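# Place the green block into the blue tray

## Task

Get the green block into the blue tray. The task fails if the robot topples or is left leaning, or if anything is knocked or moved out of the work area.

## Robot and tools

ROBOT. A Rainbow Robotics RB-Y1: a wheeled base with two drive wheels and two rear casters, a folding leg and torso, two 7-joint arms with parallel grippers, and a head. The base is 0.58 m wide, extends 0.10 m in front of the drive axle and 0.57 m behind it, and sweeps a 0.58 m radius when it spins in place. It cannot drive sideways. Each wrist carries a camera housing that sticks out sideways and can collide; with the starting arm pose the robot is up to 0.73 m wide. Cameras: head_camera (896x504), left_wrist_camera and right_wrist_camera (644x364).

FRAMES AND UNITS. Distances are metres and angles radians. Base frame: origin on the floor between the drive wheels, x ahead, y to the left, z up. chest, left_hand and right_hand are printed in this frame. A hand point sits between the finger pads, 0.03 m back from the tips; fingers point along the hand's -z and close along its x. Printed hand positions can be off, more so when reaching far or carrying weight. base_odometry is in the odometry frame (the base frame at the start), counts only wheel rotation (slip looks like travel), and heading is in rad, left positive, -3.142 to 3.142.

move. One action per call; the result gives the state and requested images (the pictures line lists their order). With no action it only reports. Valid mixes: base and/or joints, optionally with min_time_s or contact_limits; or target alone or with min_time_s; or contact_limits alone. Motions start together.
- base: a single object {"x_m_s", "turn_rad_s", "for_s"}. These are velocities held for for_s seconds, not a destination. x_m_s is forward speed, 0.005 to 1.5 in either direction or 0; turn_rad_s is leftward turn rate, 0.02 to 1.509 either way or 0; for_s 0.1 to 5. Omitted velocities are 0. Distance is about speed times for_s (less on short commands due to 0.4 m/s² ramping); the base can coast up to about 3 s after.
- joints: one object keyed by joint name covering torso, both arms and head; every value is an absolute target, in rad except grippers in m. Ranges: torso_squat_rad 0..1.2, torso_shift_rad -0.3..0.6, torso_pitch_rad -0.2..1.4 (positive leans forward), torso_yaw_rad -1.5..1.5 (left positive; raise both arms 0.2 rad outward first); left_shoulder_pitch_rad ±2.356 (negative swings forward/up), left_shoulder_roll_rad 0..3.141, right_shoulder_roll_rad -3.141..0 (both lift outward), shoulder_yaw ±2.094 (left positive on both), elbow -2.617..0.01 (negative bends), forearm_roll ±3.141, wrist_pitch -1.57..1.919, hand_roll ±2.705, gripper_m 0..0.1 (pad gap), head_pan_rad ±0.523, head_tilt_rad -0.35..1.57 (positive looks down). Torso combined limits: squat+shift<=1.52; squat-shift+pitch<=1.57; shift+0.5pitch-0.4squat<=0.7; shift+0.3pitch-0.5squat<=0.39.
- target: moves one hand to an absolute pose: side "left" or "right", x, y, z in metres in the base frame (-3..3), quat_wxyz as four numbers w,x,y,z in the same form the hand lines print. It is converted once to joint angles, so the path is an arc; split long moves into short steps. Result: reached (within 10 mm and 2 degrees), short (with the error) or refused (with a reason; nothing moves). Refused while another move is still running.
- min_time_s: 0.1..8, the minimum duration of arm, head and torso motions.
- contact_limits: per gripper, mA, 200..672.5 (start value 672.5); lowers grip force; persists.
- cameras: list of names or ["all"]; blocking: default true waits for rest, false returns in about 0.5 s.
An unknown key invalidates a call; an out-of-range value is refused, and a refusal or unrequested stop cancels the later calls in that reply.

wait: seconds 0..10, optional cameras; returns early once running moves settle. stop: brakes all running motions. zoom_image: camera and region [x0, y0, x1, y1] in pixels from the top-left, at most 504x504, on the newest image. finished_scene: ends the scene (scene 1) permanently; the block must stay in the tray unaided.

READING RESULTS. The move line is done or the worst status. Statuses: moving, done, off_target (rested away from target, may still push), not_followed (an arm was held back by the collision check), stopped, contact_stop (torso hit something or cannot lift), time_out, limit_stop_at_<name> (body-proximity guard), torque_fault, limit_stop_at_motor_heat. A contact_stop or time_out halts that whole group (torso, or one arm). on_its_own lists what happened uncommanded. lidar_m: 12 distances, sector 1 straight ahead then counter-clockwise (4 left, 7 behind, 10 right), "-" for nothing, seen at 0.23 m height. motor_effort: wheel load in percent, peak in brackets; at rest usually under 30, higher means pushing on something. wheel_motors_off 1 means the wheels are disabled for 2 s. Joint torques, external torques and wrist force/torque are noisy, offset readings.

GRIPPING. Command an opening at least 0.005 m narrower than the block; the gripper then often shows off_target, which is fine.

AVOID. Arms striking or squeezing each other (including fingers and camera housings; keep about 0.5 rad outward shoulder roll when both reach forward). Joint torques reaching load limits (elbow 32.7, wrist joints 22.7, shoulders 63.7 N m), which freeze the robot 10 s. Fast bending or stopping with arms stretched or loaded, which can tip the robot. Driving into furniture: the base keeps pushing and can tip or slide. Dropping the block from height, slamming, or pushing items off the work area. Long holds at full reach, which overheat motors.

Each tool is called after "Call:" in YAML: its name, and indented under it one key for each argument.

## Session

Call:
move:

Scene clock: 0.00 s.
Joint torques (N m): no reading
External joint torques (N m): no reading
Wrist force (N): no reading
Wrist torque (N m): no reading
Wrist force, peak (N): no reading
base_odometry: x=+0.000 y=+0.000 heading=+0.000
lidar_m: 2.34 2.38 2.44 2.32 2.16 2.69 2.86 2.79 2.85 2.16 1.67 2.23
base_status: not commanded
joint_positions: torso_squat_rad=+0.350 torso_shift_rad=+0.000 torso_pitch_rad=+0.000 torso_yaw_rad=+0.000 left_shoulder_pitch_rad=+0.007 left_shoulder_roll_rad=+0.036 left_shoulder_yaw_rad=+0.022 left_elbow_rad=-0.106 left_forearm_roll_rad=+0.005 left_wrist_pitch_rad=+0.023 left_hand_roll_rad=+0.018 left_gripper_m=+0.099 right_shoulder_pitch_rad=+0.033 right_shoulder_roll_rad=-0.047 right_shoulder_yaw_rad=+0.020 right_elbow_rad=-0.138 right_forearm_roll_rad=+0.022 right_wrist_pitch_rad=+0.027 right_hand_roll_rad=-0.001 right_gripper_m=+0.100 head_pan_rad=+0.000 head_tilt_rad=+0.400
joint_status: not commanded
wheel_motors_off: 0
motor_effort: left_wheel=+0 right_wheel=+2
chest: x=-0.2280 y=-0.0004 z=+1.2475 quat_wxyz=(+1.000, +0.000, +0.000, +0.000) (m; base frame)
left_hand: x=-0.1868 y=+0.2478 z=+0.5641 quat_wxyz=(+0.999, +0.018, -0.039, +0.023) (m; base frame)
right_hand: x=-0.1912 y=-0.2557 z=+0.5638 quat_wxyz=(+0.999, -0.024, -0.039, +0.017) (m; base frame)
pictures: head_camera, left_wrist_camera, right_wrist_camera

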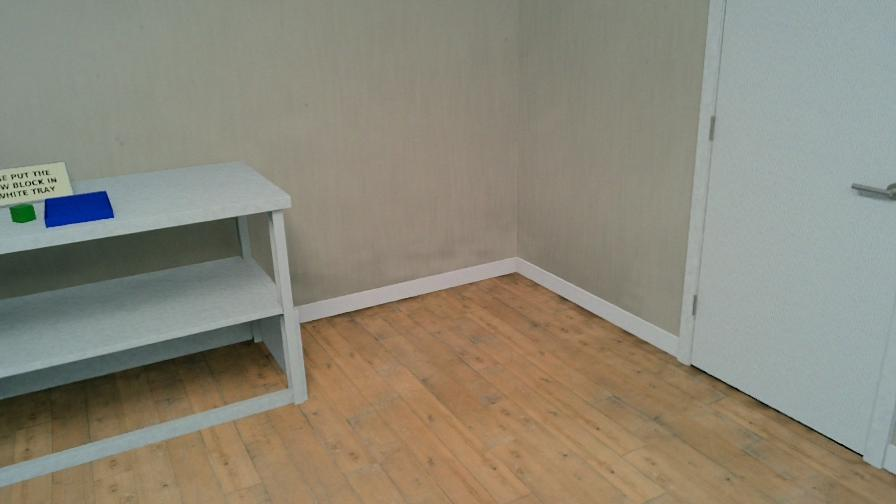

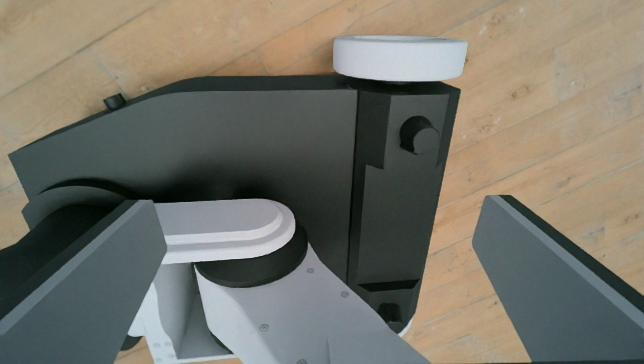

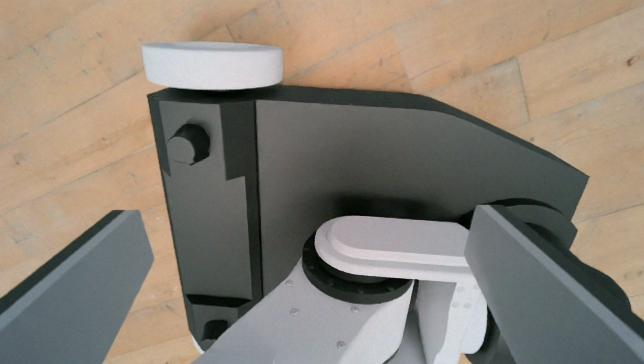

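Call:
move:
  joints: {"head_pan_rad": 0.5}
  cameras: ["head_camera"]

Call:
zoom_image:
  camera: "head_camera"
  region: [100, 80, 604, 364]

Scene clock: 2.17 s.
Joint torques (N m): left_arm=[-1.05 0.27 0.51 -0.27 0.05 -0.45 -0.05] | right_arm=[-1.36 -1.52 -0.43 0.11 -0.02 -0.38 -0.24]
External joint torques (N m): left_arm=[0.01 -0.85 0.46 -0.41 0.05 -0.21 -0.05] | right_arm=[-0.64 0.3 -0.33 -0.08 -0.05 -0.17 -0.25]
Wrist force (N): left_arm=[-5.9 2.1 -4.6] | right_arm=[-2.1 -1.3 -7.0]
Wrist torque (N m): left_arm=[0.01 -0.56 -0.08] | right_arm=[0.07 -0.24 0.06]
Wrist force, peak (N): left_arm=[-5.5 2.2 -6.3] | right_arm=[-2.6 -0.8 -7.3]
move: done
base_odometry: x=+0.000 y=+0.000 heading=+0.000
lidar_m: 2.36 2.37 2.45 2.31 2.15 2.66 2.88 2.80 2.84 2.16 1.68 2.21
base_status: not commanded
joint_positions: torso_squat_rad=+0.350 torso_shift_rad=+0.000 torso_pitch_rad=+0.000 torso_yaw_rad=+0.000 left_shoulder_pitch_rad=+0.007 left_shoulder_roll_rad=+0.036 left_shoulder_yaw_rad=+0.022 left_elbow_rad=-0.106 left_forearm_roll_rad=+0.005 left_wrist_pitch_rad=+0.023 left_hand_roll_rad=+0.018 left_gripper_m=+0.099 right_shoulder_pitch_rad=+0.033 right_shoulder_roll_rad=-0.047 right_shoulder_yaw_rad=+0.020 right_elbow_rad=-0.138 right_forearm_roll_rad=+0.022 right_wrist_pitch_rad=+0.027 right_hand_roll_rad=-0.001 right_gripper_m=+0.100 head_pan_rad=+0.500 head_tilt_rad=+0.400
joint_status: all done
wheel_motors_off: 0
motor_effort: left_wheel=-1(2) right_wheel=+2(2)
chest: x=-0.2280 y=-0.0004 z=+1.2475 quat_wxyz=(+1.000, +0.000, +0.000, +0.000) (m; base frame)
left_hand: x=-0.1868 y=+0.2478 z=+0.5641 quat_wxyz=(+0.999, +0.018, -0.039, +0.023) (m; base frame)
right_hand: x=-0.1912 y=-0.2557 z=+0.5638 quat_wxyz=(+0.999, -0.024, -0.039, +0.017) (m; base frame)
pictures: head_camera

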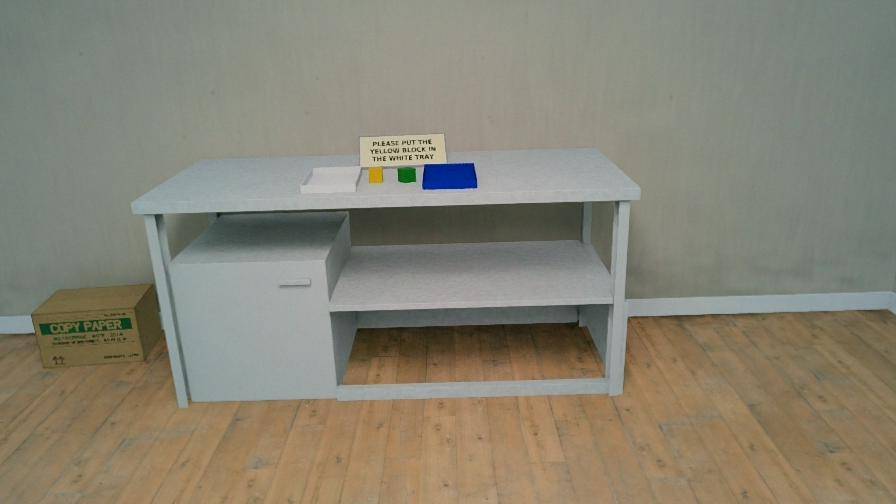

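Scaled by 1.000.

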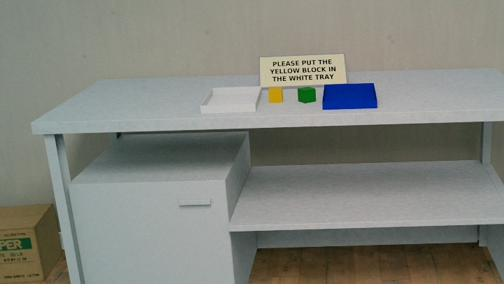

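Call:
move:
  base: {"turn_rad_s": 0.5, "for_s": 1.3}
  joints: {"head_pan_rad": 0, "head_tilt_rad": 0.45}

Call:
move:
  base: {"x_m_s": 0.4, "for_s": 2.75}
  cameras: ["head_camera"]

Call:
zoom_image:
  camera: "head_camera"
  region: [300, 80, 804, 364]

Scene clock: 20.37 s.
Joint torques (N m): left_arm=[-0.77 0.16 0.57 -0.22 -0.04 -0.36 -0.02] | right_arm=[-1.3 -1.75 -0.12 0.41 -0.06 -0.36 -0.25]
External joint torques (N m): left_arm=[0.29 -0.96 0.52 -0.36 -0.05 -0.12 -0.02] | right_arm=[-0.58 0.07 -0.02 0.22 -0.09 -0.15 -0.25]
Wrist force (N): left_arm=[-4.7 2.7 -5.4] | right_arm=[-2.3 -0.7 -6.9]
Wrist torque (N m): left_arm=[-0.05 -0.45 -0.09] | right_arm=[0.00 -0.24 0.05]
Wrist force, peak (N): left_arm=[-5.3 2.9 -6.5] | right_arm=[-2.9 -1.3 -7.2]
move: done
base_odometry: x=+0.000 y=+0.000 heading=+0.649
lidar_m: 2.39 2.53 2.12 2.17 2.81 2.85 2.80 2.57 2.11 1.68 2.33 2.35
base_status: done (sent for 1.3 of 1.3 s)
joint_positions: torso_squat_rad=+0.350 torso_shift_rad=+0.000 torso_pitch_rad=+0.000 torso_yaw_rad=+0.000 left_shoulder_pitch_rad=+0.007 left_shoulder_roll_rad=+0.036 left_shoulder_yaw_rad=+0.022 left_elbow_rad=-0.106 left_forearm_roll_rad=+0.005 left_wrist_pitch_rad=+0.023 left_hand_roll_rad=+0.018 left_gripper_m=+0.099 right_shoulder_pitch_rad=+0.033 right_shoulder_roll_rad=-0.047 right_shoulder_yaw_rad=+0.020 right_elbow_rad=-0.138 right_forearm_roll_rad=+0.022 right_wrist_pitch_rad=+0.027 right_hand_roll_rad=-0.001 right_gripper_m=+0.100 head_pan_rad=+0.000 head_tilt_rad=+0.450
joint_status: all done
wheel_motors_off: 0
motor_effort: left_wheel=+3(28) right_wheel=+9(26)
chest: x=-0.2280 y=-0.0004 z=+1.2475 quat_wxyz=(+1.000, +0.000, +0.000, +0.000) (m; base frame)
left_hand: x=-0.1868 y=+0.2478 z=+0.5641 quat_wxyz=(+0.999, +0.018, -0.039, +0.023) (m; base frame)
right_hand: x=-0.1912 y=-0.2557 z=+0.5638 quat_wxyz=(+0.999, -0.024, -0.039, +0.017) (m; base frame)
pictures: none

Scene clock: 24.67 s.
Joint torques (N m): left_arm=[-0.77 0.1 0.12 -0.13 -0.09 -0.35 0.03] | right_arm=[-0.77 -1.53 -0.04 0.21 -0.08 -0.44 -0.22]
External joint torques (N m): left_arm=[0.29 -1.01 0.07 -0.27 -0.1 -0.12 0.03] | right_arm=[-0.05 0.29 0.06 0.02 -0.1 -0.24 -0.23]
Wrist force (N): left_arm=[-5.0 1.8 -5.9] | right_arm=[-2.3 -1.0 -7.0]
Wrist torque (N m): left_arm=[0.02 -0.51 -0.06] | right_arm=[0.06 -0.25 0.05]
Wrist force, peak (N): left_arm=[-5.5 2.4 -6.6] | right_arm=[-2.3 -0.8 -7.5]
move: done
base_odometry: x=+0.881 y=+0.670 heading=+0.650
lidar_m: 1.27 1.35 1.90 1.96 2.40 3.94 3.90 2.82 2.06 2.28 2.38 1.39
base_status: done (sent for 2.77 of 2.77 s)
joint_positions: torso_squat_rad=+0.350 torso_shift_rad=+0.000 torso_pitch_rad=+0.000 torso_yaw_rad=+0.000 left_shoulder_pitch_rad=+0.007 left_shoulder_roll_rad=+0.036 left_shoulder_yaw_rad=+0.022 left_elbow_rad=-0.106 left_forearm_roll_rad=+0.005 left_wrist_pitch_rad=+0.023 left_hand_roll_rad=+0.018 left_gripper_m=+0.099 right_shoulder_pitch_rad=+0.033 right_shoulder_roll_rad=-0.047 right_shoulder_yaw_rad=+0.020 right_elbow_rad=-0.138 right_forearm_roll_rad=+0.022 right_wrist_pitch_rad=+0.027 right_hand_roll_rad=-0.001 right_gripper_m=+0.100 head_pan_rad=+0.000 head_tilt_rad=+0.450
joint_status: not commanded
wheel_motors_off: 0
motor_effort: left_wheel=+8(42) right_wheel=-6(33)
chest: x=-0.2280 y=-0.0004 z=+1.2475 quat_wxyz=(+1.000, +0.000, +0.000, +0.000) (m; base frame)
left_hand: x=-0.1867 y=+0.2478 z=+0.5641 quat_wxyz=(+0.999, +0.018, -0.039, +0.023) (m; base frame)
right_hand: x=-0.1911 y=-0.2557 z=+0.5638 quat_wxyz=(+0.999, -0.024, -0.039, +0.017) (m; base frame)
pictures: head_camera

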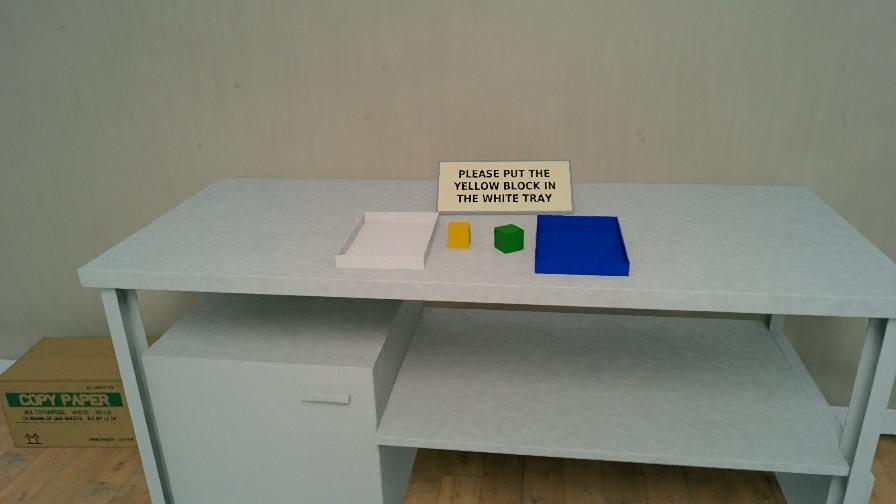

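Scaled by 1.000.

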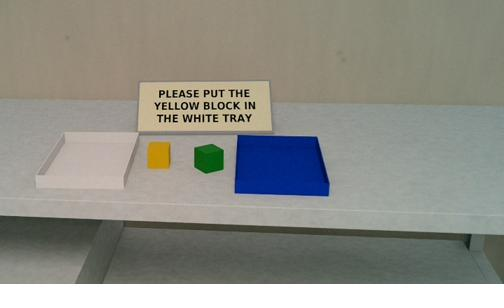

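Call:
move:
  target: {"side": "right", "x": 0.2, "y": -0.28, "z": 1.1, "quat_wxyz": [1, 0, 0, 0]}
  min_time_s: 2

Call:
move:
  base: {"x_m_s": 0.4, "turn_rad_s": 0.025, "for_s": 1.6}

Call:
move:
  base: {"turn_rad_s": -0.3, "for_s": 0.4}
  joints: {"head_tilt_rad": 0.7}
  cameras: ["all"]

Scene clock: 35.47 s.
Joint torques (N m): left_arm=[-0.99 0.09 0.5 -0.27 0.07 -0.38 0] | right_arm=[-19.51 -10.73 -6.69 -3.68 0.35 -0.46 -0.19]
External joint torques (N m): left_arm=[0.07 -1.02 0.45 -0.41 0.06 -0.14 0.01] | right_arm=[0.57 0.37 2.06 -0.28 0.12 -0.44 -0.19]
Wrist force (N): left_arm=[-4.6 2.5 -5.3] | right_arm=[-2.0 -0.8 -7.0]
Wrist torque (N m): left_arm=[-0.04 -0.43 -0.09] | right_arm=[0.02 -0.23 0.07]
Wrist force, peak (N): left_arm=[-5.4 3.2 -6.3] | right_arm=[-3.5 -1.2 -7.7]
move: done
base_odometry: x=+0.881 y=+0.670 heading=+0.650
lidar_m: 1.28 1.37 1.91 1.96 2.40 3.95 3.89 2.82 2.07 2.28 2.38 1.40
base_status: not commanded
joint_positions: torso_squat_rad=+0.350 torso_shift_rad=+0.000 torso_pitch_rad=+0.000 torso_yaw_rad=+0.000 left_shoulder_pitch_rad=+0.007 left_shoulder_roll_rad=+0.036 left_shoulder_yaw_rad=+0.022 left_elbow_rad=-0.106 left_forearm_roll_rad=+0.005 left_wrist_pitch_rad=+0.023 left_hand_roll_rad=+0.018 left_gripper_m=+0.099 right_shoulder_pitch_rad=-0.908 right_shoulder_roll_rad=-0.907 right_shoulder_yaw_rad=+0.498 right_elbow_rad=-1.499 right_forearm_roll_rad=-1.206 right_wrist_pitch_rad=+1.919 right_hand_roll_rad=-0.579 right_gripper_m=+0.100 head_pan_rad=+0.000 head_tilt_rad=+0.450
joint_status: all done
wheel_motors_off: 0
motor_effort: left_wheel=+8(11) right_wheel=-6(6)
chest: x=-0.2280 y=-0.0004 z=+1.2475 quat_wxyz=(+1.000, +0.000, +0.000, +0.000) (m; base frame)
left_hand: x=-0.1867 y=+0.2478 z=+0.5641 quat_wxyz=(+0.999, +0.018, -0.039, +0.023) (m; base frame)
right_hand: x=+0.2000 y=-0.2800 z=+1.1001 quat_wxyz=(+1.000, +0.000, +0.000, +0.000) (m; base frame)
right_hand_status: reached (checked arc, planned for 2.0 s): 0 mm and 0.1 deg off.
pictures: none

Scene clock: 38.73 s.
Joint torques (N m): left_arm=[-0.57 0.58 0.21 0.08 0 -0.48 -0.07] | right_arm=[-19.64 -10.58 -7.72 -3.45 0.24 -0.35 -0.26]
External joint torques (N m): left_arm=[0.49 -0.53 0.16 -0.07 -0.01 -0.24 -0.07] | right_arm=[0.44 0.52 1.04 -0.06 0.01 -0.33 -0.26]
Wrist force (N): left_arm=[-4.9 2.2 -5.2] | right_arm=[-1.7 -0.5 -7.1]
Wrist torque (N m): left_arm=[-0.03 -0.50 -0.09] | right_arm=[-0.04 -0.19 0.06]
Wrist force, peak (N): left_arm=[-6.0 2.5 -6.3] | right_arm=[-2.3 -0.8 -7.6]
move: done
base_odometry: x=+1.378 y=+1.072 heading=+0.691
lidar_m: 0.65 0.67 1.79 1.78 2.32 4.11 4.53 2.47 2.43 2.41 1.04 1.26
base_status: done (sent for 1.6 of 1.6 s)
joint_positions: torso_squat_rad=+0.350 torso_shift_rad=+0.000 torso_pitch_rad=+0.000 torso_yaw_rad=+0.000 left_shoulder_pitch_rad=+0.007 left_shoulder_roll_rad=+0.036 left_shoulder_yaw_rad=+0.022 left_elbow_rad=-0.106 left_forearm_roll_rad=+0.005 left_wrist_pitch_rad=+0.023 left_hand_roll_rad=+0.018 left_gripper_m=+0.099 right_shoulder_pitch_rad=-0.908 right_shoulder_roll_rad=-0.907 right_shoulder_yaw_rad=+0.498 right_elbow_rad=-1.499 right_forearm_roll_rad=-1.206 right_wrist_pitch_rad=+1.919 right_hand_roll_rad=-0.579 right_gripper_m=+0.100 head_pan_rad=+0.000 head_tilt_rad=+0.450
joint_status: not commanded
wheel_motors_off: 0
motor_effort: left_wheel=+7(30) right_wheel=-6(34)
chest: x=-0.2280 y=-0.0004 z=+1.2475 quat_wxyz=(+1.000, +0.000, +0.000, +0.000) (m; base frame)
left_hand: x=-0.1867 y=+0.2478 z=+0.5641 quat_wxyz=(+0.999, +0.018, -0.039, +0.023) (m; base frame)
right_hand: x=+0.2000 y=-0.2800 z=+1.1001 quat_wxyz=(+1.000, +0.000, +0.000, +0.000) (m; base frame)
pictures: none

Scene clock: 40.20 s.
Joint torques (N m): left_arm=[-0.66 0.55 0.56 -0.06 0.07 -0.45 -0.01] | right_arm=[-19.57 -10.57 -7.39 -3.47 0.32 -0.46 -0.18]
External joint torques (N m): left_arm=[0.4 -0.55 0.51 -0.2 0.07 -0.21 -0.01] | right_arm=[0.51 0.53 1.36 -0.08 0.09 -0.43 -0.18]
Wrist force (N): left_arm=[-5.0 2.2 -5.6] | right_arm=[-2.4 -0.6 -7.1]
Wrist torque (N m): left_arm=[-0.04 -0.47 -0.07] | right_arm=[0.01 -0.29 0.07]
Wrist force, peak (N): left_arm=[-5.1 3.1 -6.3] | right_arm=[-2.5 -0.8 -7.4]
move: done
base_odometry: x=+1.379 y=+1.072 heading=+0.612
lidar_m: 0.64 0.65 0.99 1.78 2.02 3.67 4.52 2.54 2.43 2.41 1.02 1.26
base_status: done (sent for 0.4 of 0.4 s)
joint_positions: torso_squat_rad=+0.350 torso_shift_rad=+0.000 torso_pitch_rad=+0.000 torso_yaw_rad=+0.000 left_shoulder_pitch_rad=+0.007 left_shoulder_roll_rad=+0.035 left_shoulder_yaw_rad=+0.022 left_elbow_rad=-0.106 left_forearm_roll_rad=+0.005 left_wrist_pitch_rad=+0.023 left_hand_roll_rad=+0.018 left_gripper_m=+0.099 right_shoulder_pitch_rad=-0.908 right_shoulder_roll_rad=-0.907 right_shoulder_yaw_rad=+0.498 right_elbow_rad=-1.499 right_forearm_roll_rad=-1.206 right_wrist_pitch_rad=+1.919 right_hand_roll_rad=-0.579 right_gripper_m=+0.100 head_pan_rad=+0.000 head_tilt_rad=+0.700
joint_status: all done
wheel_motors_off: 0
motor_effort: left_wheel=+3(32) right_wheel=-13(30)
chest: x=-0.2280 y=-0.0004 z=+1.2475 quat_wxyz=(+1.000, +0.000, +0.000, +0.000) (m; base frame)
left_hand: x=-0.1867 y=+0.2478 z=+0.5641 quat_wxyz=(+0.999, +0.018, -0.039, +0.023) (m; base frame)
right_hand: x=+0.2000 y=-0.2800 z=+1.1001 quat_wxyz=(+1.000, +0.000, +0.000, +0.000) (m; base frame)
pictures: head_camera, left_wrist_camera, right_wrist_camera

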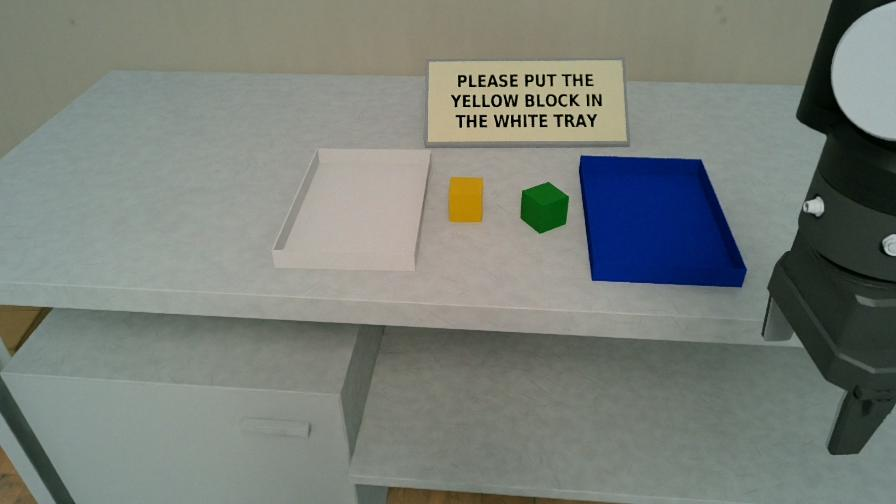

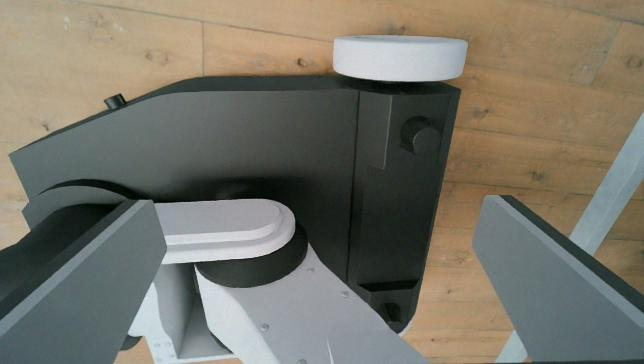

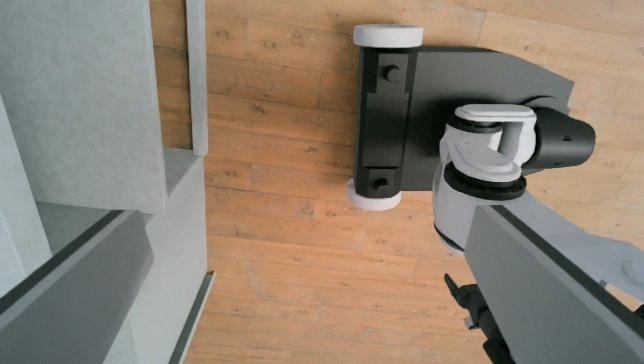

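Call:
move:
  base: {"x_m_s": 0.2, "for_s": 1.9}
  joints: {"head_tilt_rad": 0.95}

Call:
move:
  joints: {"torso_pitch_rad": 0.35}
  cameras: ["all"]

Scene clock: 54.23 s.
Joint torques (N m): left_arm=[-0.79 0.68 0.24 -0.22 0.05 -0.46 -0.06] | right_arm=[-19.56 -11.1 -7.32 -3.69 0.09 -0.44 -0.17]
External joint torques (N m): left_arm=[0.26 -0.43 0.19 -0.36 0.05 -0.22 -0.05] | right_arm=[0.52 0 1.44 -0.29 -0.14 -0.42 -0.17]
Wrist force (N): left_arm=[-4.8 2.3 -5.0] | right_arm=[-2.4 -0.6 -7.0]
Wrist torque (N m): left_arm=[-0.04 -0.42 -0.05] | right_arm=[0.00 -0.25 0.07]
Wrist force, peak (N): left_arm=[-6.7 2.8 -5.9] | right_arm=[-2.7 -0.7 -7.4]
move: done
base_odometry: x=+1.690 y=+1.291 heading=+0.611
lidar_m: 0.45 0.28 0.38 1.79 2.16 3.01 4.89 2.74 2.48 0.91 1.03 0.89
base_status: done (sent for 1.9 of 1.9 s)
joint_positions: torso_squat_rad=+0.350 torso_shift_rad=+0.000 torso_pitch_rad=+0.000 torso_yaw_rad=+0.000 left_shoulder_pitch_rad=+0.007 left_shoulder_roll_rad=+0.035 left_shoulder_yaw_rad=+0.022 left_elbow_rad=-0.106 left_forearm_roll_rad=+0.005 left_wrist_pitch_rad=+0.023 left_hand_roll_rad=+0.018 left_gripper_m=+0.099 right_shoulder_pitch_rad=-0.908 right_shoulder_roll_rad=-0.907 right_shoulder_yaw_rad=+0.498 right_elbow_rad=-1.499 right_forearm_roll_rad=-1.206 right_wrist_pitch_rad=+1.919 right_hand_roll_rad=-0.579 right_gripper_m=+0.100 head_pan_rad=+0.000 head_tilt_rad=+0.950
joint_status: all done
wheel_motors_off: 0
motor_effort: left_wheel=-7(29) right_wheel=+5(31)
chest: x=-0.2280 y=-0.0004 z=+1.2475 quat_wxyz=(+1.000, +0.000, +0.000, +0.000) (m; base frame)
left_hand: x=-0.1867 y=+0.2478 z=+0.5641 quat_wxyz=(+0.999, +0.018, -0.039, +0.023) (m; base frame)
right_hand: x=+0.2000 y=-0.2800 z=+1.1001 quat_wxyz=(+1.000, +0.000, +0.000, +0.000) (m; base frame)
pictures: none

Scene clock: 56.23 s.
Joint torques (N m): left_arm=[7.96 0.65 0.63 3.42 -0.05 0.21 -0.06] | right_arm=[-16.58 -11.63 -6.82 -4.39 -0.12 0.26 -0.27]
External joint torques (N m): left_arm=[0.23 -0.42 0.53 -0.12 -0.05 -0.19 -0.08] | right_arm=[-0.22 0.56 1.26 -0.14 -0.01 -0.28 -0.25]
Wrist force (N): left_arm=[-3.2 2.3 -5.9] | right_arm=[-0.1 -0.8 -6.6]
Wrist torque (N m): left_arm=[-0.05 -0.42 -0.05] | right_arm=[0.01 -0.14 0.08]
Wrist force, peak (N): left_arm=[-5.5 2.5 -6.1] | right_arm=[-2.4 -0.5 -7.1]
move: done
base_odometry: x=+1.690 y=+1.291 heading=+0.611
lidar_m: 0.46 0.29 0.39 1.80 2.16 3.02 4.90 2.74 2.48 0.91 1.03 0.88
base_status: not commanded
joint_positions: torso_squat_rad=+0.350 torso_shift_rad=+0.000 torso_pitch_rad=+0.350 torso_yaw_rad=+0.000 left_shoulder_pitch_rad=+0.007 left_shoulder_roll_rad=+0.035 left_shoulder_yaw_rad=+0.022 left_elbow_rad=-0.106 left_forearm_roll_rad=+0.005 left_wrist_pitch_rad=+0.023 left_hand_roll_rad=+0.018 left_gripper_m=+0.099 right_shoulder_pitch_rad=-0.908 right_shoulder_roll_rad=-0.907 right_shoulder_yaw_rad=+0.499 right_elbow_rad=-1.499 right_forearm_roll_rad=-1.206 right_wrist_pitch_rad=+1.919 right_hand_roll_rad=-0.579 right_gripper_m=+0.100 head_pan_rad=+0.000 head_tilt_rad=+0.950
joint_status: all done
wheel_motors_off: 0
motor_effort: left_wheel=-8(8) right_wheel=+5(6)
chest: x=-0.1219 y=-0.0004 z=+1.2287 quat_wxyz=(+0.985, +0.000, +0.174, +0.000) (m; base frame)
left_hand: x=-0.3175 y=+0.2478 z=+0.5726 quat_wxyz=(+0.990, +0.021, +0.136, +0.020) (m; base frame)
right_hand: x=+0.2297 y=-0.2799 z=+0.9436 quat_wxyz=(+0.985, +0.000, +0.174, +0.000) (m; base frame)
pictures: head_camera, left_wrist_camera, right_wrist_camera

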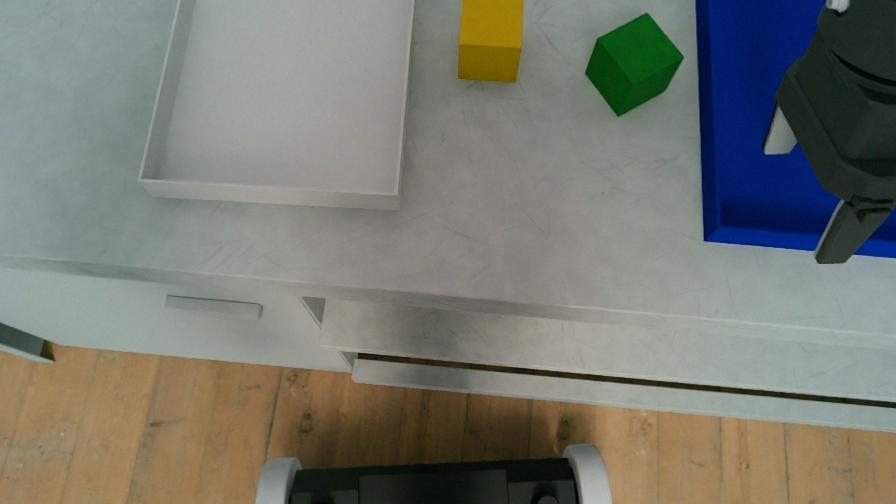

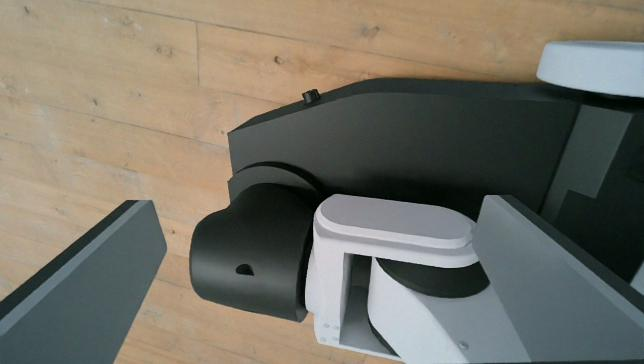

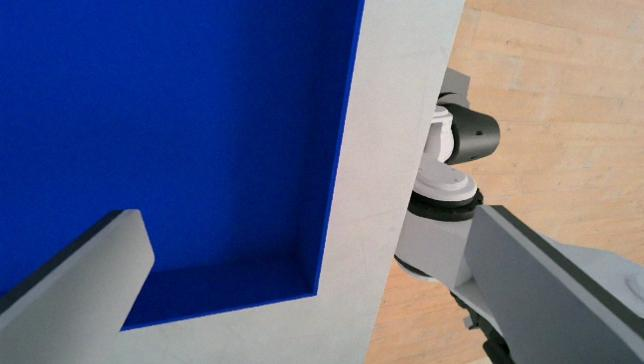

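Call:
move:
  target: {"side": "right", "x": 0.455, "y": -0.209, "z": 0.93, "quat_wxyz": [0.96, 0, 0, 0.28]}
  min_time_s: 2.5
  cameras: ["head_camera", "right_wrist_camera"]

Scene clock: 66.23 s.
Joint torques (N m): left_arm=[7.93 0.17 0.73 3.38 -0.03 0.21 0.02] | right_arm=[-25.05 -8.35 -0.26 -4.4 0.33 -0.82 -0.31]
External joint torques (N m): left_arm=[0.2 -0.89 0.63 -0.16 -0.03 -0.19 0.01] | right_arm=[0 0.99 1.52 0.67 0.06 -0.46 -0.32]
Wrist force (N): left_arm=[-2.7 2.5 -5.9] | right_arm=[-3.3 -0.8 -7.1]
Wrist torque (N m): left_arm=[-0.08 -0.36 -0.03] | right_arm=[0.06 -0.34 0.01]
Wrist force, peak (N): left_arm=[-3.8 2.6 -6.2] | right_arm=[-16.2 13.4 93.7]
move: short
base_odometry: x=+1.690 y=+1.291 heading=+0.611
lidar_m: 0.47 0.29 0.39 1.80 2.17 3.01 4.89 2.74 2.48 0.93 1.02 0.90
base_status: not commanded
joint_positions: torso_squat_rad=+0.350 torso_shift_rad=+0.000 torso_pitch_rad=+0.350 torso_yaw_rad=+0.000 left_shoulder_pitch_rad=+0.007 left_shoulder_roll_rad=+0.035 left_shoulder_yaw_rad=+0.022 left_elbow_rad=-0.106 left_forearm_roll_rad=+0.005 left_wrist_pitch_rad=+0.023 left_hand_roll_rad=+0.018 left_gripper_m=+0.099 right_shoulder_pitch_rad=-1.541 right_shoulder_roll_rad=-0.428 right_shoulder_yaw_rad=+0.590 right_elbow_rad=-0.267 right_forearm_roll_rad=-0.894 right_wrist_pitch_rad=+1.234 right_hand_roll_rad=+0.429 right_gripper_m=+0.100 head_pan_rad=+0.000 head_tilt_rad=+0.950
joint_status: all done
wheel_motors_off: 0
motor_effort: left_wheel=-9(9) right_wheel=+5(8)
chest: x=-0.1220 y=-0.0003 z=+1.2287 quat_wxyz=(+0.985, +0.000, +0.174, +0.000) (m; base frame)
left_hand: x=-0.3174 y=+0.2477 z=+0.5726 quat_wxyz=(+0.990, +0.021, +0.136, +0.020) (m; base frame)
right_hand: x=+0.4543 y=-0.2090 z=+0.9304 quat_wxyz=(+0.957, -0.019, -0.070, +0.279) (m; base frame)
right_hand_status: short (checked arc, as near as the solve gets, planned for 2.5 s): 1 mm and 8.4 deg off. The place is met; only the turn is off.
pictures: head_camera, right_wrist_camera

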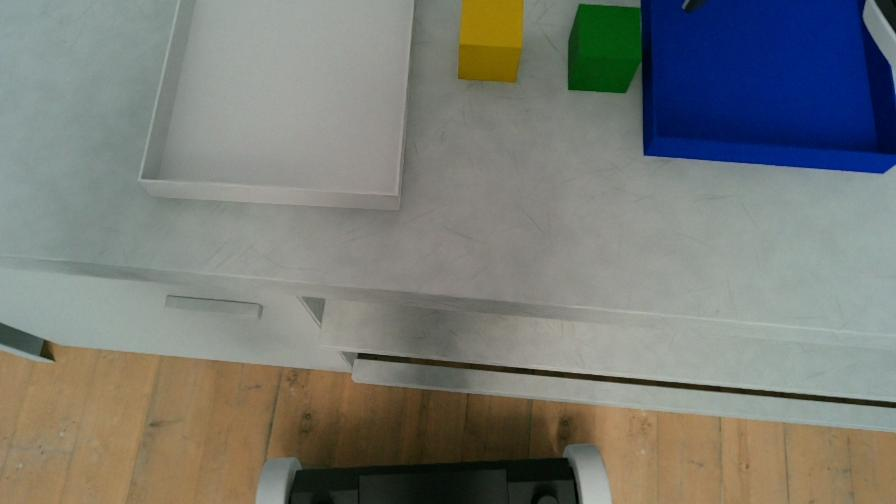

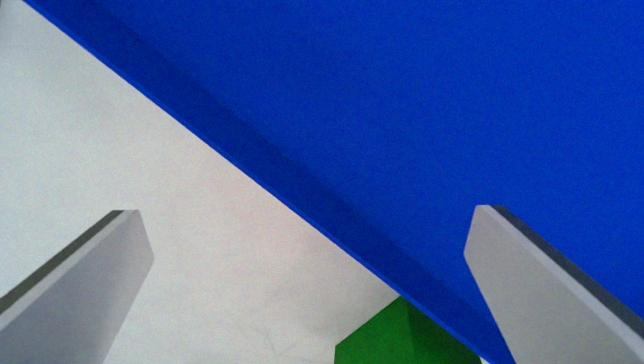

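Call:
move:
  target: {"side": "right", "x": 0.4, "y": -0.22, "z": 1.02, "quat_wxyz": [0.96, 0, 0, 0.28]}
  min_time_s: 1.5

Call:
move:
  target: {"side": "right", "x": 0.3, "y": -0.25, "z": 1.15, "quat_wxyz": [0.99, 0, 0, 0.14]}
  min_time_s: 1.5

Call:
move:
  target: {"side": "right", "x": 0.28, "y": -0.25, "z": 1.2, "quat_wxyz": [1, 0, 0, 0]}
  min_time_s: 1.5

Call:
move:
  joints: {"torso_pitch_rad": 0.65, "head_tilt_rad": 0.5}
  cameras: ["head_camera", "right_wrist_camera"]

Scene clock: 78.07 s.
Joint torques (N m): left_arm=[7.93 0.37 0.51 3.47 0.01 0.19 -0.02] | right_arm=[-22.15 -9.29 -6.76 -5.61 -0.17 -0.26 -0.24]
External joint torques (N m): left_arm=[0.21 -0.7 0.41 -0.07 0.01 -0.21 -0.03] | right_arm=[1.15 1 -0.46 -0.49 -0.42 -0.2 -0.24]
Wrist force (N): left_arm=[-2.3 2.6 -5.8] | right_arm=[-1.7 -1.1 -7.0]
Wrist torque (N m): left_arm=[-0.07 -0.29 -0.07] | right_arm=[0.04 -0.23 0.13]
Wrist force, peak (N): left_arm=[-3.7 2.5 -6.3] | right_arm=[-3.2 -1.6 -7.5]
move: done
base_odometry: x=+1.690 y=+1.291 heading=+0.611
lidar_m: 0.46 0.29 0.37 1.79 2.17 3.00 4.90 2.74 2.50 0.93 1.03 0.88
base_status: not commanded
joint_positions: torso_squat_rad=+0.350 torso_shift_rad=+0.000 torso_pitch_rad=+0.350 torso_yaw_rad=+0.000 left_shoulder_pitch_rad=+0.007 left_shoulder_roll_rad=+0.035 left_shoulder_yaw_rad=+0.022 left_elbow_rad=-0.106 left_forearm_roll_rad=+0.005 left_wrist_pitch_rad=+0.023 left_hand_roll_rad=+0.018 left_gripper_m=+0.099 right_shoulder_pitch_rad=-1.387 right_shoulder_roll_rad=-0.687 right_shoulder_yaw_rad=+0.515 right_elbow_rad=-0.992 right_forearm_roll_rad=-0.962 right_wrist_pitch_rad=+1.767 right_hand_roll_rad=+0.149 right_gripper_m=+0.100 head_pan_rad=+0.000 head_tilt_rad=+0.950
joint_status: all done
wheel_motors_off: 0
motor_effort: left_wheel=-8(10) right_wheel=+5(5)
chest: x=-0.1220 y=-0.0004 z=+1.2287 quat_wxyz=(+0.985, +0.000, +0.174, +0.000) (m; base frame)
left_hand: x=-0.3174 y=+0.2478 z=+0.5726 quat_wxyz=(+0.990, +0.021, +0.136, +0.020) (m; base frame)
right_hand: x=+0.4000 y=-0.2200 z=+1.0201 quat_wxyz=(+0.960, +0.000, +0.000, +0.280) (m; base frame)
right_hand_status: reached (checked arc, planned for 1.5 s): 0 mm and 0.0 deg off.
pictures: none

Scene clock: 79.90 s.
Joint torques (N m): left_arm=[7.56 0.2 0.68 3.51 -0.04 0.12 0.02] | right_arm=[-19.29 -10.61 -7.86 -1.21 0.24 -0.16 -0.07]
External joint torques (N m): left_arm=[-0.16 -0.87 0.57 -0.03 -0.04 -0.28 0.01] | right_arm=[-1.12 -0.02 1.81 -0.39 0.01 -0.14 -0.06]
Wrist force (N): left_arm=[-3.1 2.5 -5.7] | right_arm=[-1.9 -0.9 -7.0]
Wrist torque (N m): left_arm=[-0.03 -0.42 -0.08] | right_arm=[0.05 -0.22 0.04]
Wrist force, peak (N): left_arm=[-3.0 3.0 -6.5] | right_arm=[-3.0 -1.3 -7.3]
move: done
base_odometry: x=+1.690 y=+1.291 heading=+0.611
lidar_m: 0.46 0.28 0.40 1.79 2.17 3.01 4.90 2.73 2.48 0.93 1.03 0.87
base_status: not commanded
joint_positions: torso_squat_rad=+0.350 torso_shift_rad=+0.000 torso_pitch_rad=+0.350 torso_yaw_rad=+0.000 left_shoulder_pitch_rad=+0.007 left_shoulder_roll_rad=+0.035 left_shoulder_yaw_rad=+0.022 left_elbow_rad=-0.106 left_forearm_roll_rad=+0.005 left_wrist_pitch_rad=+0.023 left_hand_roll_rad=+0.018 left_gripper_m=+0.099 right_shoulder_pitch_rad=-1.425 right_shoulder_roll_rad=-1.200 right_shoulder_yaw_rad=+0.635 right_elbow_rad=-1.669 right_forearm_roll_rad=-1.536 right_wrist_pitch_rad=+1.912 right_hand_roll_rad=-0.537 right_gripper_m=+0.100 head_pan_rad=+0.000 head_tilt_rad=+0.950
joint_status: all done
wheel_motors_off: 0
motor_effort: left_wheel=-7(10) right_wheel=+5(5)
chest: x=-0.1220 y=-0.0004 z=+1.2287 quat_wxyz=(+0.985, +0.000, +0.174, +0.000) (m; base frame)
left_hand: x=-0.3175 y=+0.2478 z=+0.5726 quat_wxyz=(+0.990, +0.021, +0.136, +0.020) (m; base frame)
right_hand: x=+0.3002 y=-0.2499 z=+1.1496 quat_wxyz=(+0.990, +0.000, +0.001, +0.140) (m; base frame)
right_hand_status: reached (checked arc, planned for 1.5 s): 0 mm and 0.1 deg off.
pictures: none

Scene clock: 81.73 s.
Joint torques (N m): left_arm=[8.41 0.39 0.05 3.41 0.04 0.15 -0.12] | right_arm=[-18.11 -9.2 -7.79 -0.1 -0.12 -0.2 -0.36]
External joint torques (N m): left_arm=[0.68 -0.67 -0.05 -0.13 0.04 -0.25 -0.14] | right_arm=[-1.05 0.04 1.76 -0.65 -0.34 -0.17 -0.36]
Wrist force (N): left_arm=[-2.6 2.2 -6.2] | right_arm=[-1.9 -1.5 -7.2]
Wrist torque (N m): left_arm=[-0.02 -0.36 -0.03] | right_arm=[0.11 -0.20 0.11]
Wrist force, peak (N): left_arm=[-3.7 2.3 -6.3] | right_arm=[-2.5 -1.1 -7.5]
move: done
base_odometry: x=+1.690 y=+1.291 heading=+0.611
lidar_m: 0.45 0.28 0.38 1.80 2.15 3.02 4.89 2.73 2.48 0.93 1.03 0.89
base_status: not commanded
joint_positions: torso_squat_rad=+0.350 torso_shift_rad=+0.000 torso_pitch_rad=+0.350 torso_yaw_rad=+0.000 left_shoulder_pitch_rad=+0.007 left_shoulder_roll_rad=+0.035 left_shoulder_yaw_rad=+0.022 left_elbow_rad=-0.106 left_forearm_roll_rad=+0.005 left_wrist_pitch_rad=+0.023 left_hand_roll_rad=+0.018 left_gripper_m=+0.099 right_shoulder_pitch_rad=-1.581 right_shoulder_roll_rad=-1.318 right_shoulder_yaw_rad=+0.718 right_elbow_rad=-1.717 right_forearm_roll_rad=-1.707 right_wrist_pitch_rad=+1.919 right_hand_roll_rad=-0.871 right_gripper_m=+0.100 head_pan_rad=+0.000 head_tilt_rad=+0.950
joint_status: all done
wheel_motors_off: 0
motor_effort: left_wheel=-8(10) right_wheel=+5(5)
chest: x=-0.1220 y=-0.0004 z=+1.2287 quat_wxyz=(+0.985, +0.000, +0.174, +0.000) (m; base frame)
left_hand: x=-0.3175 y=+0.2478 z=+0.5726 quat_wxyz=(+0.990, +0.021, +0.136, +0.020) (m; base frame)
right_hand: x=+0.2802 y=-0.2506 z=+1.1997 quat_wxyz=(+1.000, +0.004, -0.004, -0.001) (m; base frame)
right_hand_status: reached (checked arc, planned for 1.5 s): 1 mm and 0.7 deg off.
pictures: none

Scene clock: 83.57 s.
Joint torques (N m): left_arm=[14.45 -0.02 0.34 5.85 0.03 0.63 -0.09] | right_arm=[-16.31 -10.88 -8.35 -0.88 -0.41 0.21 -0.41]
External joint torques (N m): left_arm=[-0.1 -0.94 0.2 -0.28 0.03 -0.28 -0.12] | right_arm=[0.09 0.5 1.36 0.06 -0.22 -0.13 -0.39]
Wrist force (N): left_arm=[-1.1 2.7 -5.5] | right_arm=[-0.4 -1.0 -7.2]
Wrist torque (N m): left_arm=[-0.10 -0.26 -0.03] | right_arm=[0.03 -0.12 0.13]
Wrist force, peak (N): left_arm=[-2.8 2.9 -6.0] | right_arm=[-2.1 -1.2 -7.8]
move: done
base_odometry: x=+1.690 y=+1.291 heading=+0.611
lidar_m: 0.46 0.29 0.40 1.80 2.15 3.02 4.89 2.75 2.48 0.92 1.03 0.88
base_status: not commanded
joint_positions: torso_squat_rad=+0.350 torso_shift_rad=+0.000 torso_pitch_rad=+0.650 torso_yaw_rad=+0.000 left_shoulder_pitch_rad=+0.007 left_shoulder_roll_rad=+0.035 left_shoulder_yaw_rad=+0.022 left_elbow_rad=-0.106 left_forearm_roll_rad=+0.005 left_wrist_pitch_rad=+0.023 left_hand_roll_rad=+0.018 left_gripper_m=+0.099 right_shoulder_pitch_rad=-1.581 right_shoulder_roll_rad=-1.318 right_shoulder_yaw_rad=+0.718 right_elbow_rad=-1.717 right_forearm_roll_rad=-1.707 right_wrist_pitch_rad=+1.919 right_hand_roll_rad=-0.871 right_gripper_m=+0.100 head_pan_rad=+0.000 head_tilt_rad=+0.500
joint_status: all done
wheel_motors_off: 0
motor_effort: left_wheel=-9(9) right_wheel=+6(6)
chest: x=-0.0407 y=-0.0003 z=+1.1844 quat_wxyz=(+0.948, +0.000, +0.319, +0.000) (m; base frame)
left_hand: x=-0.4215 y=+0.2477 z=+0.6154 quat_wxyz=(+0.959, +0.024, +0.282, +0.016) (m; base frame)
right_hand: x=+0.3349 y=-0.2505 z=+1.0378 quat_wxyz=(+0.989, +0.004, +0.146, -0.001) (m; base frame)
pictures: head_camera, right_wrist_camera

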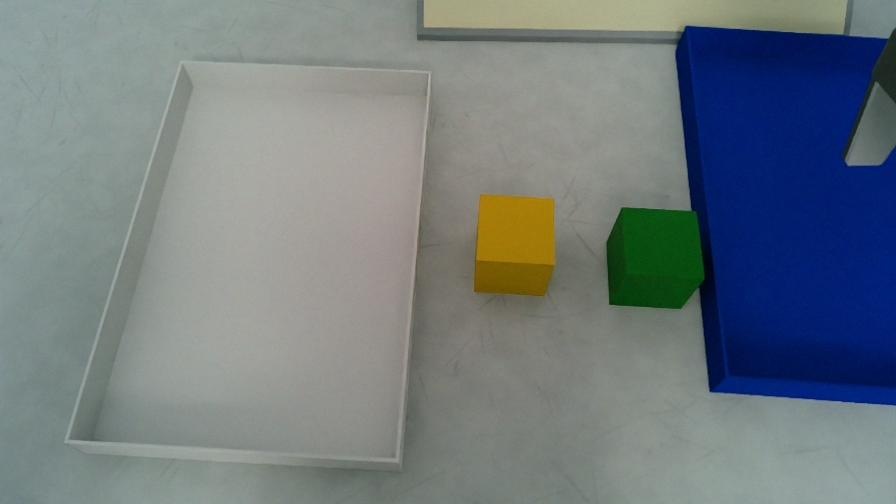

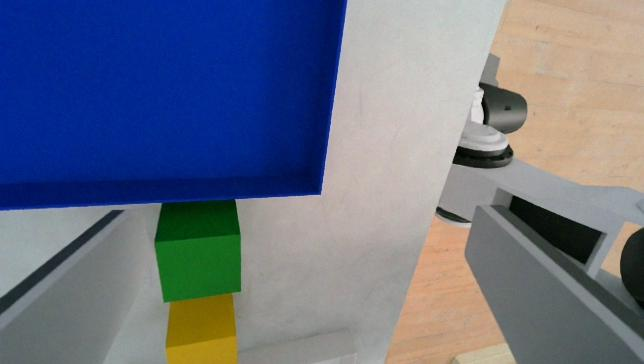

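Call:
move:
  target: {"side": "right", "x": 0.375, "y": -0.2, "z": 1.07, "quat_wxyz": [1, 0, 0, 0]}
  min_time_s: 2

Call:
move:
  target: {"side": "right", "x": 0.38, "y": -0.158, "z": 0.98, "quat_wxyz": [1, 0, 0, 0]}
  min_time_s: 1.5
  cameras: ["head_camera", "right_wrist_camera"]

Scene clock: 122.03 s.
Joint torques (N m): left_arm=[14.22 0.21 0.56 6.09 -0.02 0.56 -0.08] | right_arm=[-18.23 -8.13 -10.12 -1.34 0.24 -0.51 -0.62]
External joint torques (N m): left_arm=[-0.33 -0.72 0.42 -0.03 -0.02 -0.36 -0.11] | right_arm=[-0.97 1.35 -0.28 -0.73 0.03 -0.5 -0.62]
Wrist force (N): left_arm=[-1.6 2.3 -5.3] | right_arm=[-2.5 -0.9 -7.2]
Wrist torque (N m): left_arm=[-0.02 -0.31 -0.08] | right_arm=[0.04 -0.26 0.10]
Wrist force, peak (N): left_arm=[-1.5 2.8 -6.0] | right_arm=[-2.3 -1.0 -7.7]
move: done
base_odometry: x=+1.690 y=+1.291 heading=+0.611
lidar_m: 0.45 0.28 0.37 1.79 2.17 3.00 4.90 2.74 2.47 0.92 1.01 0.89
base_status: not commanded
joint_positions: torso_squat_rad=+0.350 torso_shift_rad=+0.000 torso_pitch_rad=+0.650 torso_yaw_rad=+0.000 left_shoulder_pitch_rad=+0.007 left_shoulder_roll_rad=+0.035 left_shoulder_yaw_rad=+0.022 left_elbow_rad=-0.106 left_forearm_roll_rad=+0.005 left_wrist_pitch_rad=+0.023 left_hand_roll_rad=+0.018 left_gripper_m=+0.099 right_shoulder_pitch_rad=-1.704 right_shoulder_roll_rad=-1.254 right_shoulder_yaw_rad=+0.704 right_elbow_rad=-1.845 right_forearm_roll_rad=-1.550 right_wrist_pitch_rad=+1.852 right_hand_roll_rad=-1.034 right_gripper_m=+0.100 head_pan_rad=+0.000 head_tilt_rad=+0.500
joint_status: all done
wheel_motors_off: 0
motor_effort: left_wheel=-8(9) right_wheel=+5(6)
chest: x=-0.0407 y=-0.0003 z=+1.1844 quat_wxyz=(+0.948, +0.000, +0.319, +0.000) (m; base frame)
left_hand: x=-0.4215 y=+0.2477 z=+0.6154 quat_wxyz=(+0.959, +0.024, +0.282, +0.016) (m; base frame)
right_hand: x=+0.3747 y=-0.2001 z=+1.0703 quat_wxyz=(+1.000, +0.001, +0.000, +0.000) (m; base frame)
right_hand_status: reached (checked arc, planned for 2.0 s): 0 mm and 0.1 deg off.
pictures: none

Scene clock: 123.87 s.
Joint torques (N m): left_arm=[14.57 0.38 0.42 6.05 -0.2 0.86 -0.13] | right_arm=[-17.28 -7.83 -8.16 -1.27 0.38 -0.44 -0.46]
External joint torques (N m): left_arm=[0.02 -0.54 0.28 -0.08 -0.19 -0.05 -0.15] | right_arm=[1.07 1.15 1.79 0.81 0.15 -0.44 -0.46]
Wrist force (N): left_arm=[-1.7 2.3 -5.0] | right_arm=[-2.3 -1.1 -7.1]
Wrist torque (N m): left_arm=[-0.01 -0.36 -0.09] | right_arm=[0.10 -0.25 0.12]
Wrist force, peak (N): left_arm=[-1.2 2.8 -5.6] | right_arm=[-2.5 -1.2 -7.6]
move: done
base_odometry: x=+1.690 y=+1.291 heading=+0.611
lidar_m: 0.45 0.28 0.39 1.79 2.17 3.00 4.90 2.73 2.48 0.94 1.02 0.87
base_status: not commanded
joint_positions: torso_squat_rad=+0.350 torso_shift_rad=+0.000 torso_pitch_rad=+0.650 torso_yaw_rad=+0.000 left_shoulder_pitch_rad=+0.007 left_shoulder_roll_rad=+0.035 left_shoulder_yaw_rad=+0.022 left_elbow_rad=-0.106 left_forearm_roll_rad=+0.005 left_wrist_pitch_rad=+0.023 left_hand_roll_rad=+0.018 left_gripper_m=+0.099 right_shoulder_pitch_rad=-1.608 right_shoulder_roll_rad=-1.086 right_shoulder_yaw_rad=+0.835 right_elbow_rad=-1.803 right_forearm_roll_rad=-1.347 right_wrist_pitch_rad=+1.705 right_hand_roll_rad=-1.082 right_gripper_m=+0.100 head_pan_rad=+0.000 head_tilt_rad=+0.500
joint_status: all done
wheel_motors_off: 0
motor_effort: left_wheel=-9(9) right_wheel=+5(6)
chest: x=-0.0407 y=-0.0003 z=+1.1844 quat_wxyz=(+0.948, +0.000, +0.319, +0.000) (m; base frame)
left_hand: x=-0.4215 y=+0.2477 z=+0.6154 quat_wxyz=(+0.959, +0.024, +0.282, +0.016) (m; base frame)
right_hand: x=+0.3800 y=-0.1580 z=+0.9803 quat_wxyz=(+1.000, +0.000, +0.000, +0.000) (m; base frame)
right_hand_status: reached (checked arc, planned for 1.5 s): 0 mm and 0.0 deg off.
pictures: head_camera, right_wrist_camera

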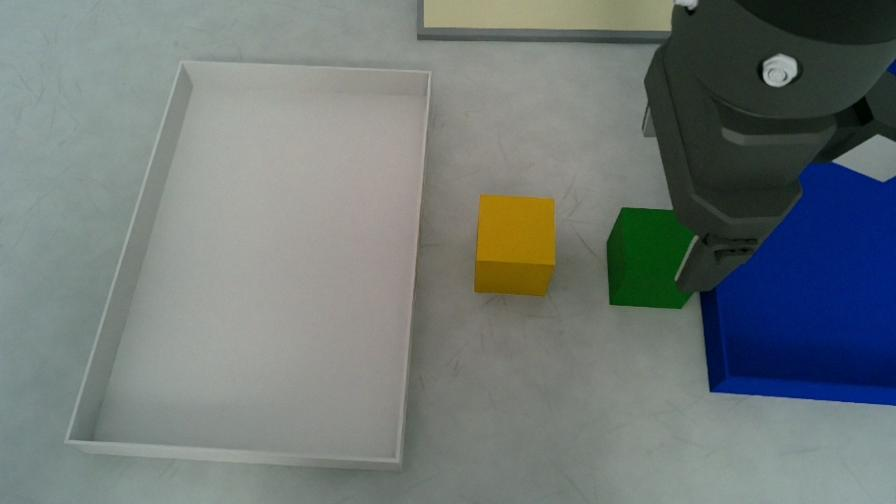

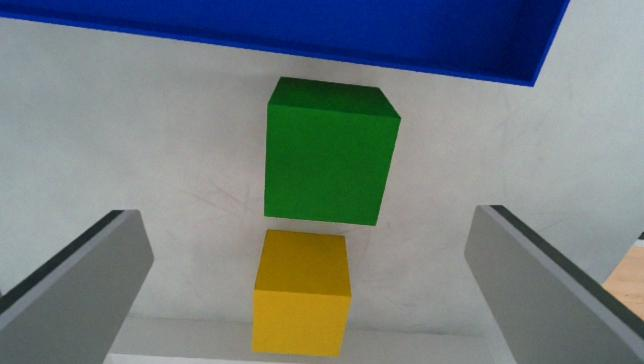

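Call:
move:
  target: {"side": "right", "x": 0.377, "y": -0.156, "z": 0.9, "quat_wxyz": [0.999, 0, 0, -0.045]}
  min_time_s: 2
  cameras: ["head_camera", "right_wrist_camera"]

Scene clock: 129.13 s.
Joint torques (N m): left_arm=[14.23 -0.23 0.73 5.87 -0.09 0.66 0.03] | right_arm=[-17.01 -7.71 -8.05 -1.93 0.4 -0.46 -0.42]
External joint torques (N m): left_arm=[-0.33 -1.15 0.59 -0.26 -0.08 -0.25 0.01] | right_arm=[1 1.31 1.58 1.16 0.18 -0.46 -0.42]
Wrist force (N): left_arm=[-0.8 3.0 -4.8] | right_arm=[-1.9 -1.0 -7.4]
Wrist torque (N m): left_arm=[-0.11 -0.19 -0.04] | right_arm=[0.07 -0.22 0.12]
Wrist force, peak (N): left_arm=[-1.5 2.7 -6.1] | right_arm=[-2.0 -1.1 -7.9]
move: done
base_odometry: x=+1.690 y=+1.291 heading=+0.611
lidar_m: 0.45 0.30 0.39 1.79 2.17 3.00 4.90 2.74 2.48 0.93 1.03 0.88
base_status: not commanded
joint_positions: torso_squat_rad=+0.350 torso_shift_rad=+0.000 torso_pitch_rad=+0.650 torso_yaw_rad=+0.000 left_shoulder_pitch_rad=+0.007 left_shoulder_roll_rad=+0.035 left_shoulder_yaw_rad=+0.022 left_elbow_rad=-0.106 left_forearm_roll_rad=+0.005 left_wrist_pitch_rad=+0.023 left_hand_roll_rad=+0.018 left_gripper_m=+0.099 right_shoulder_pitch_rad=-1.484 right_shoulder_roll_rad=-1.015 right_shoulder_yaw_rad=+0.918 right_elbow_rad=-1.729 right_forearm_roll_rad=-1.197 right_wrist_pitch_rad=+1.551 right_hand_roll_rad=-1.135 right_gripper_m=+0.100 head_pan_rad=+0.000 head_tilt_rad=+0.500
joint_status: all done
wheel_motors_off: 0
motor_effort: left_wheel=-8(9) right_wheel=+6(6)
chest: x=-0.0407 y=-0.0003 z=+1.1844 quat_wxyz=(+0.948, +0.000, +0.319, +0.000) (m; base frame)
left_hand: x=-0.4215 y=+0.2477 z=+0.6154 quat_wxyz=(+0.959, +0.024, +0.282, +0.016) (m; base frame)
right_hand: x=+0.3772 y=-0.1560 z=+0.9003 quat_wxyz=(+0.999, +0.000, +0.000, -0.045) (m; base frame)
right_hand_status: reached (checked arc, planned for 2.0 s): 0 mm and 0.0 deg off.
pictures: head_camera, right_wrist_camera

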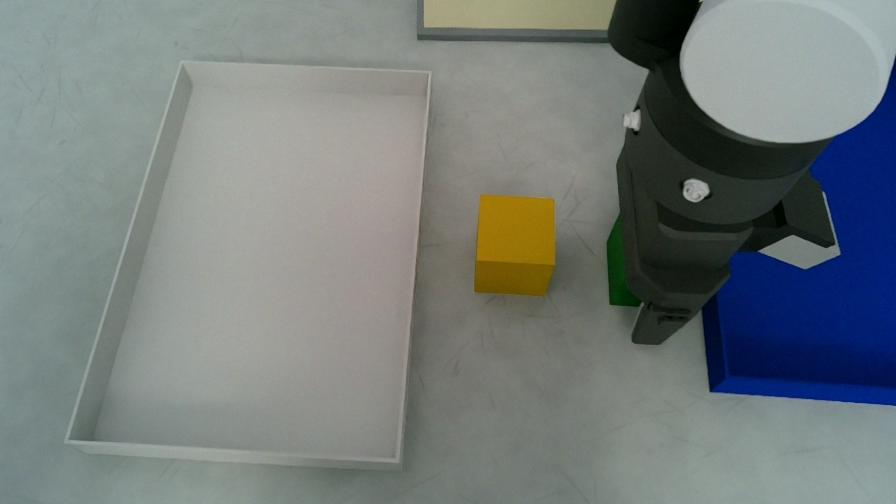

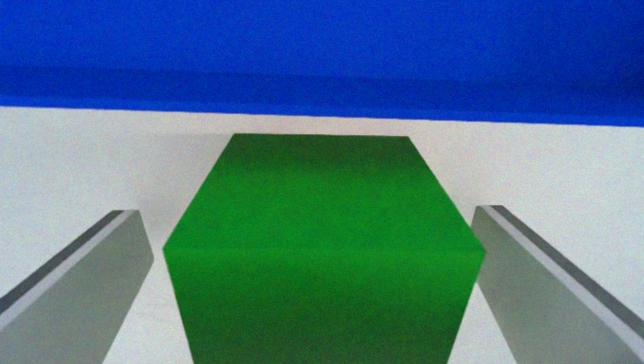

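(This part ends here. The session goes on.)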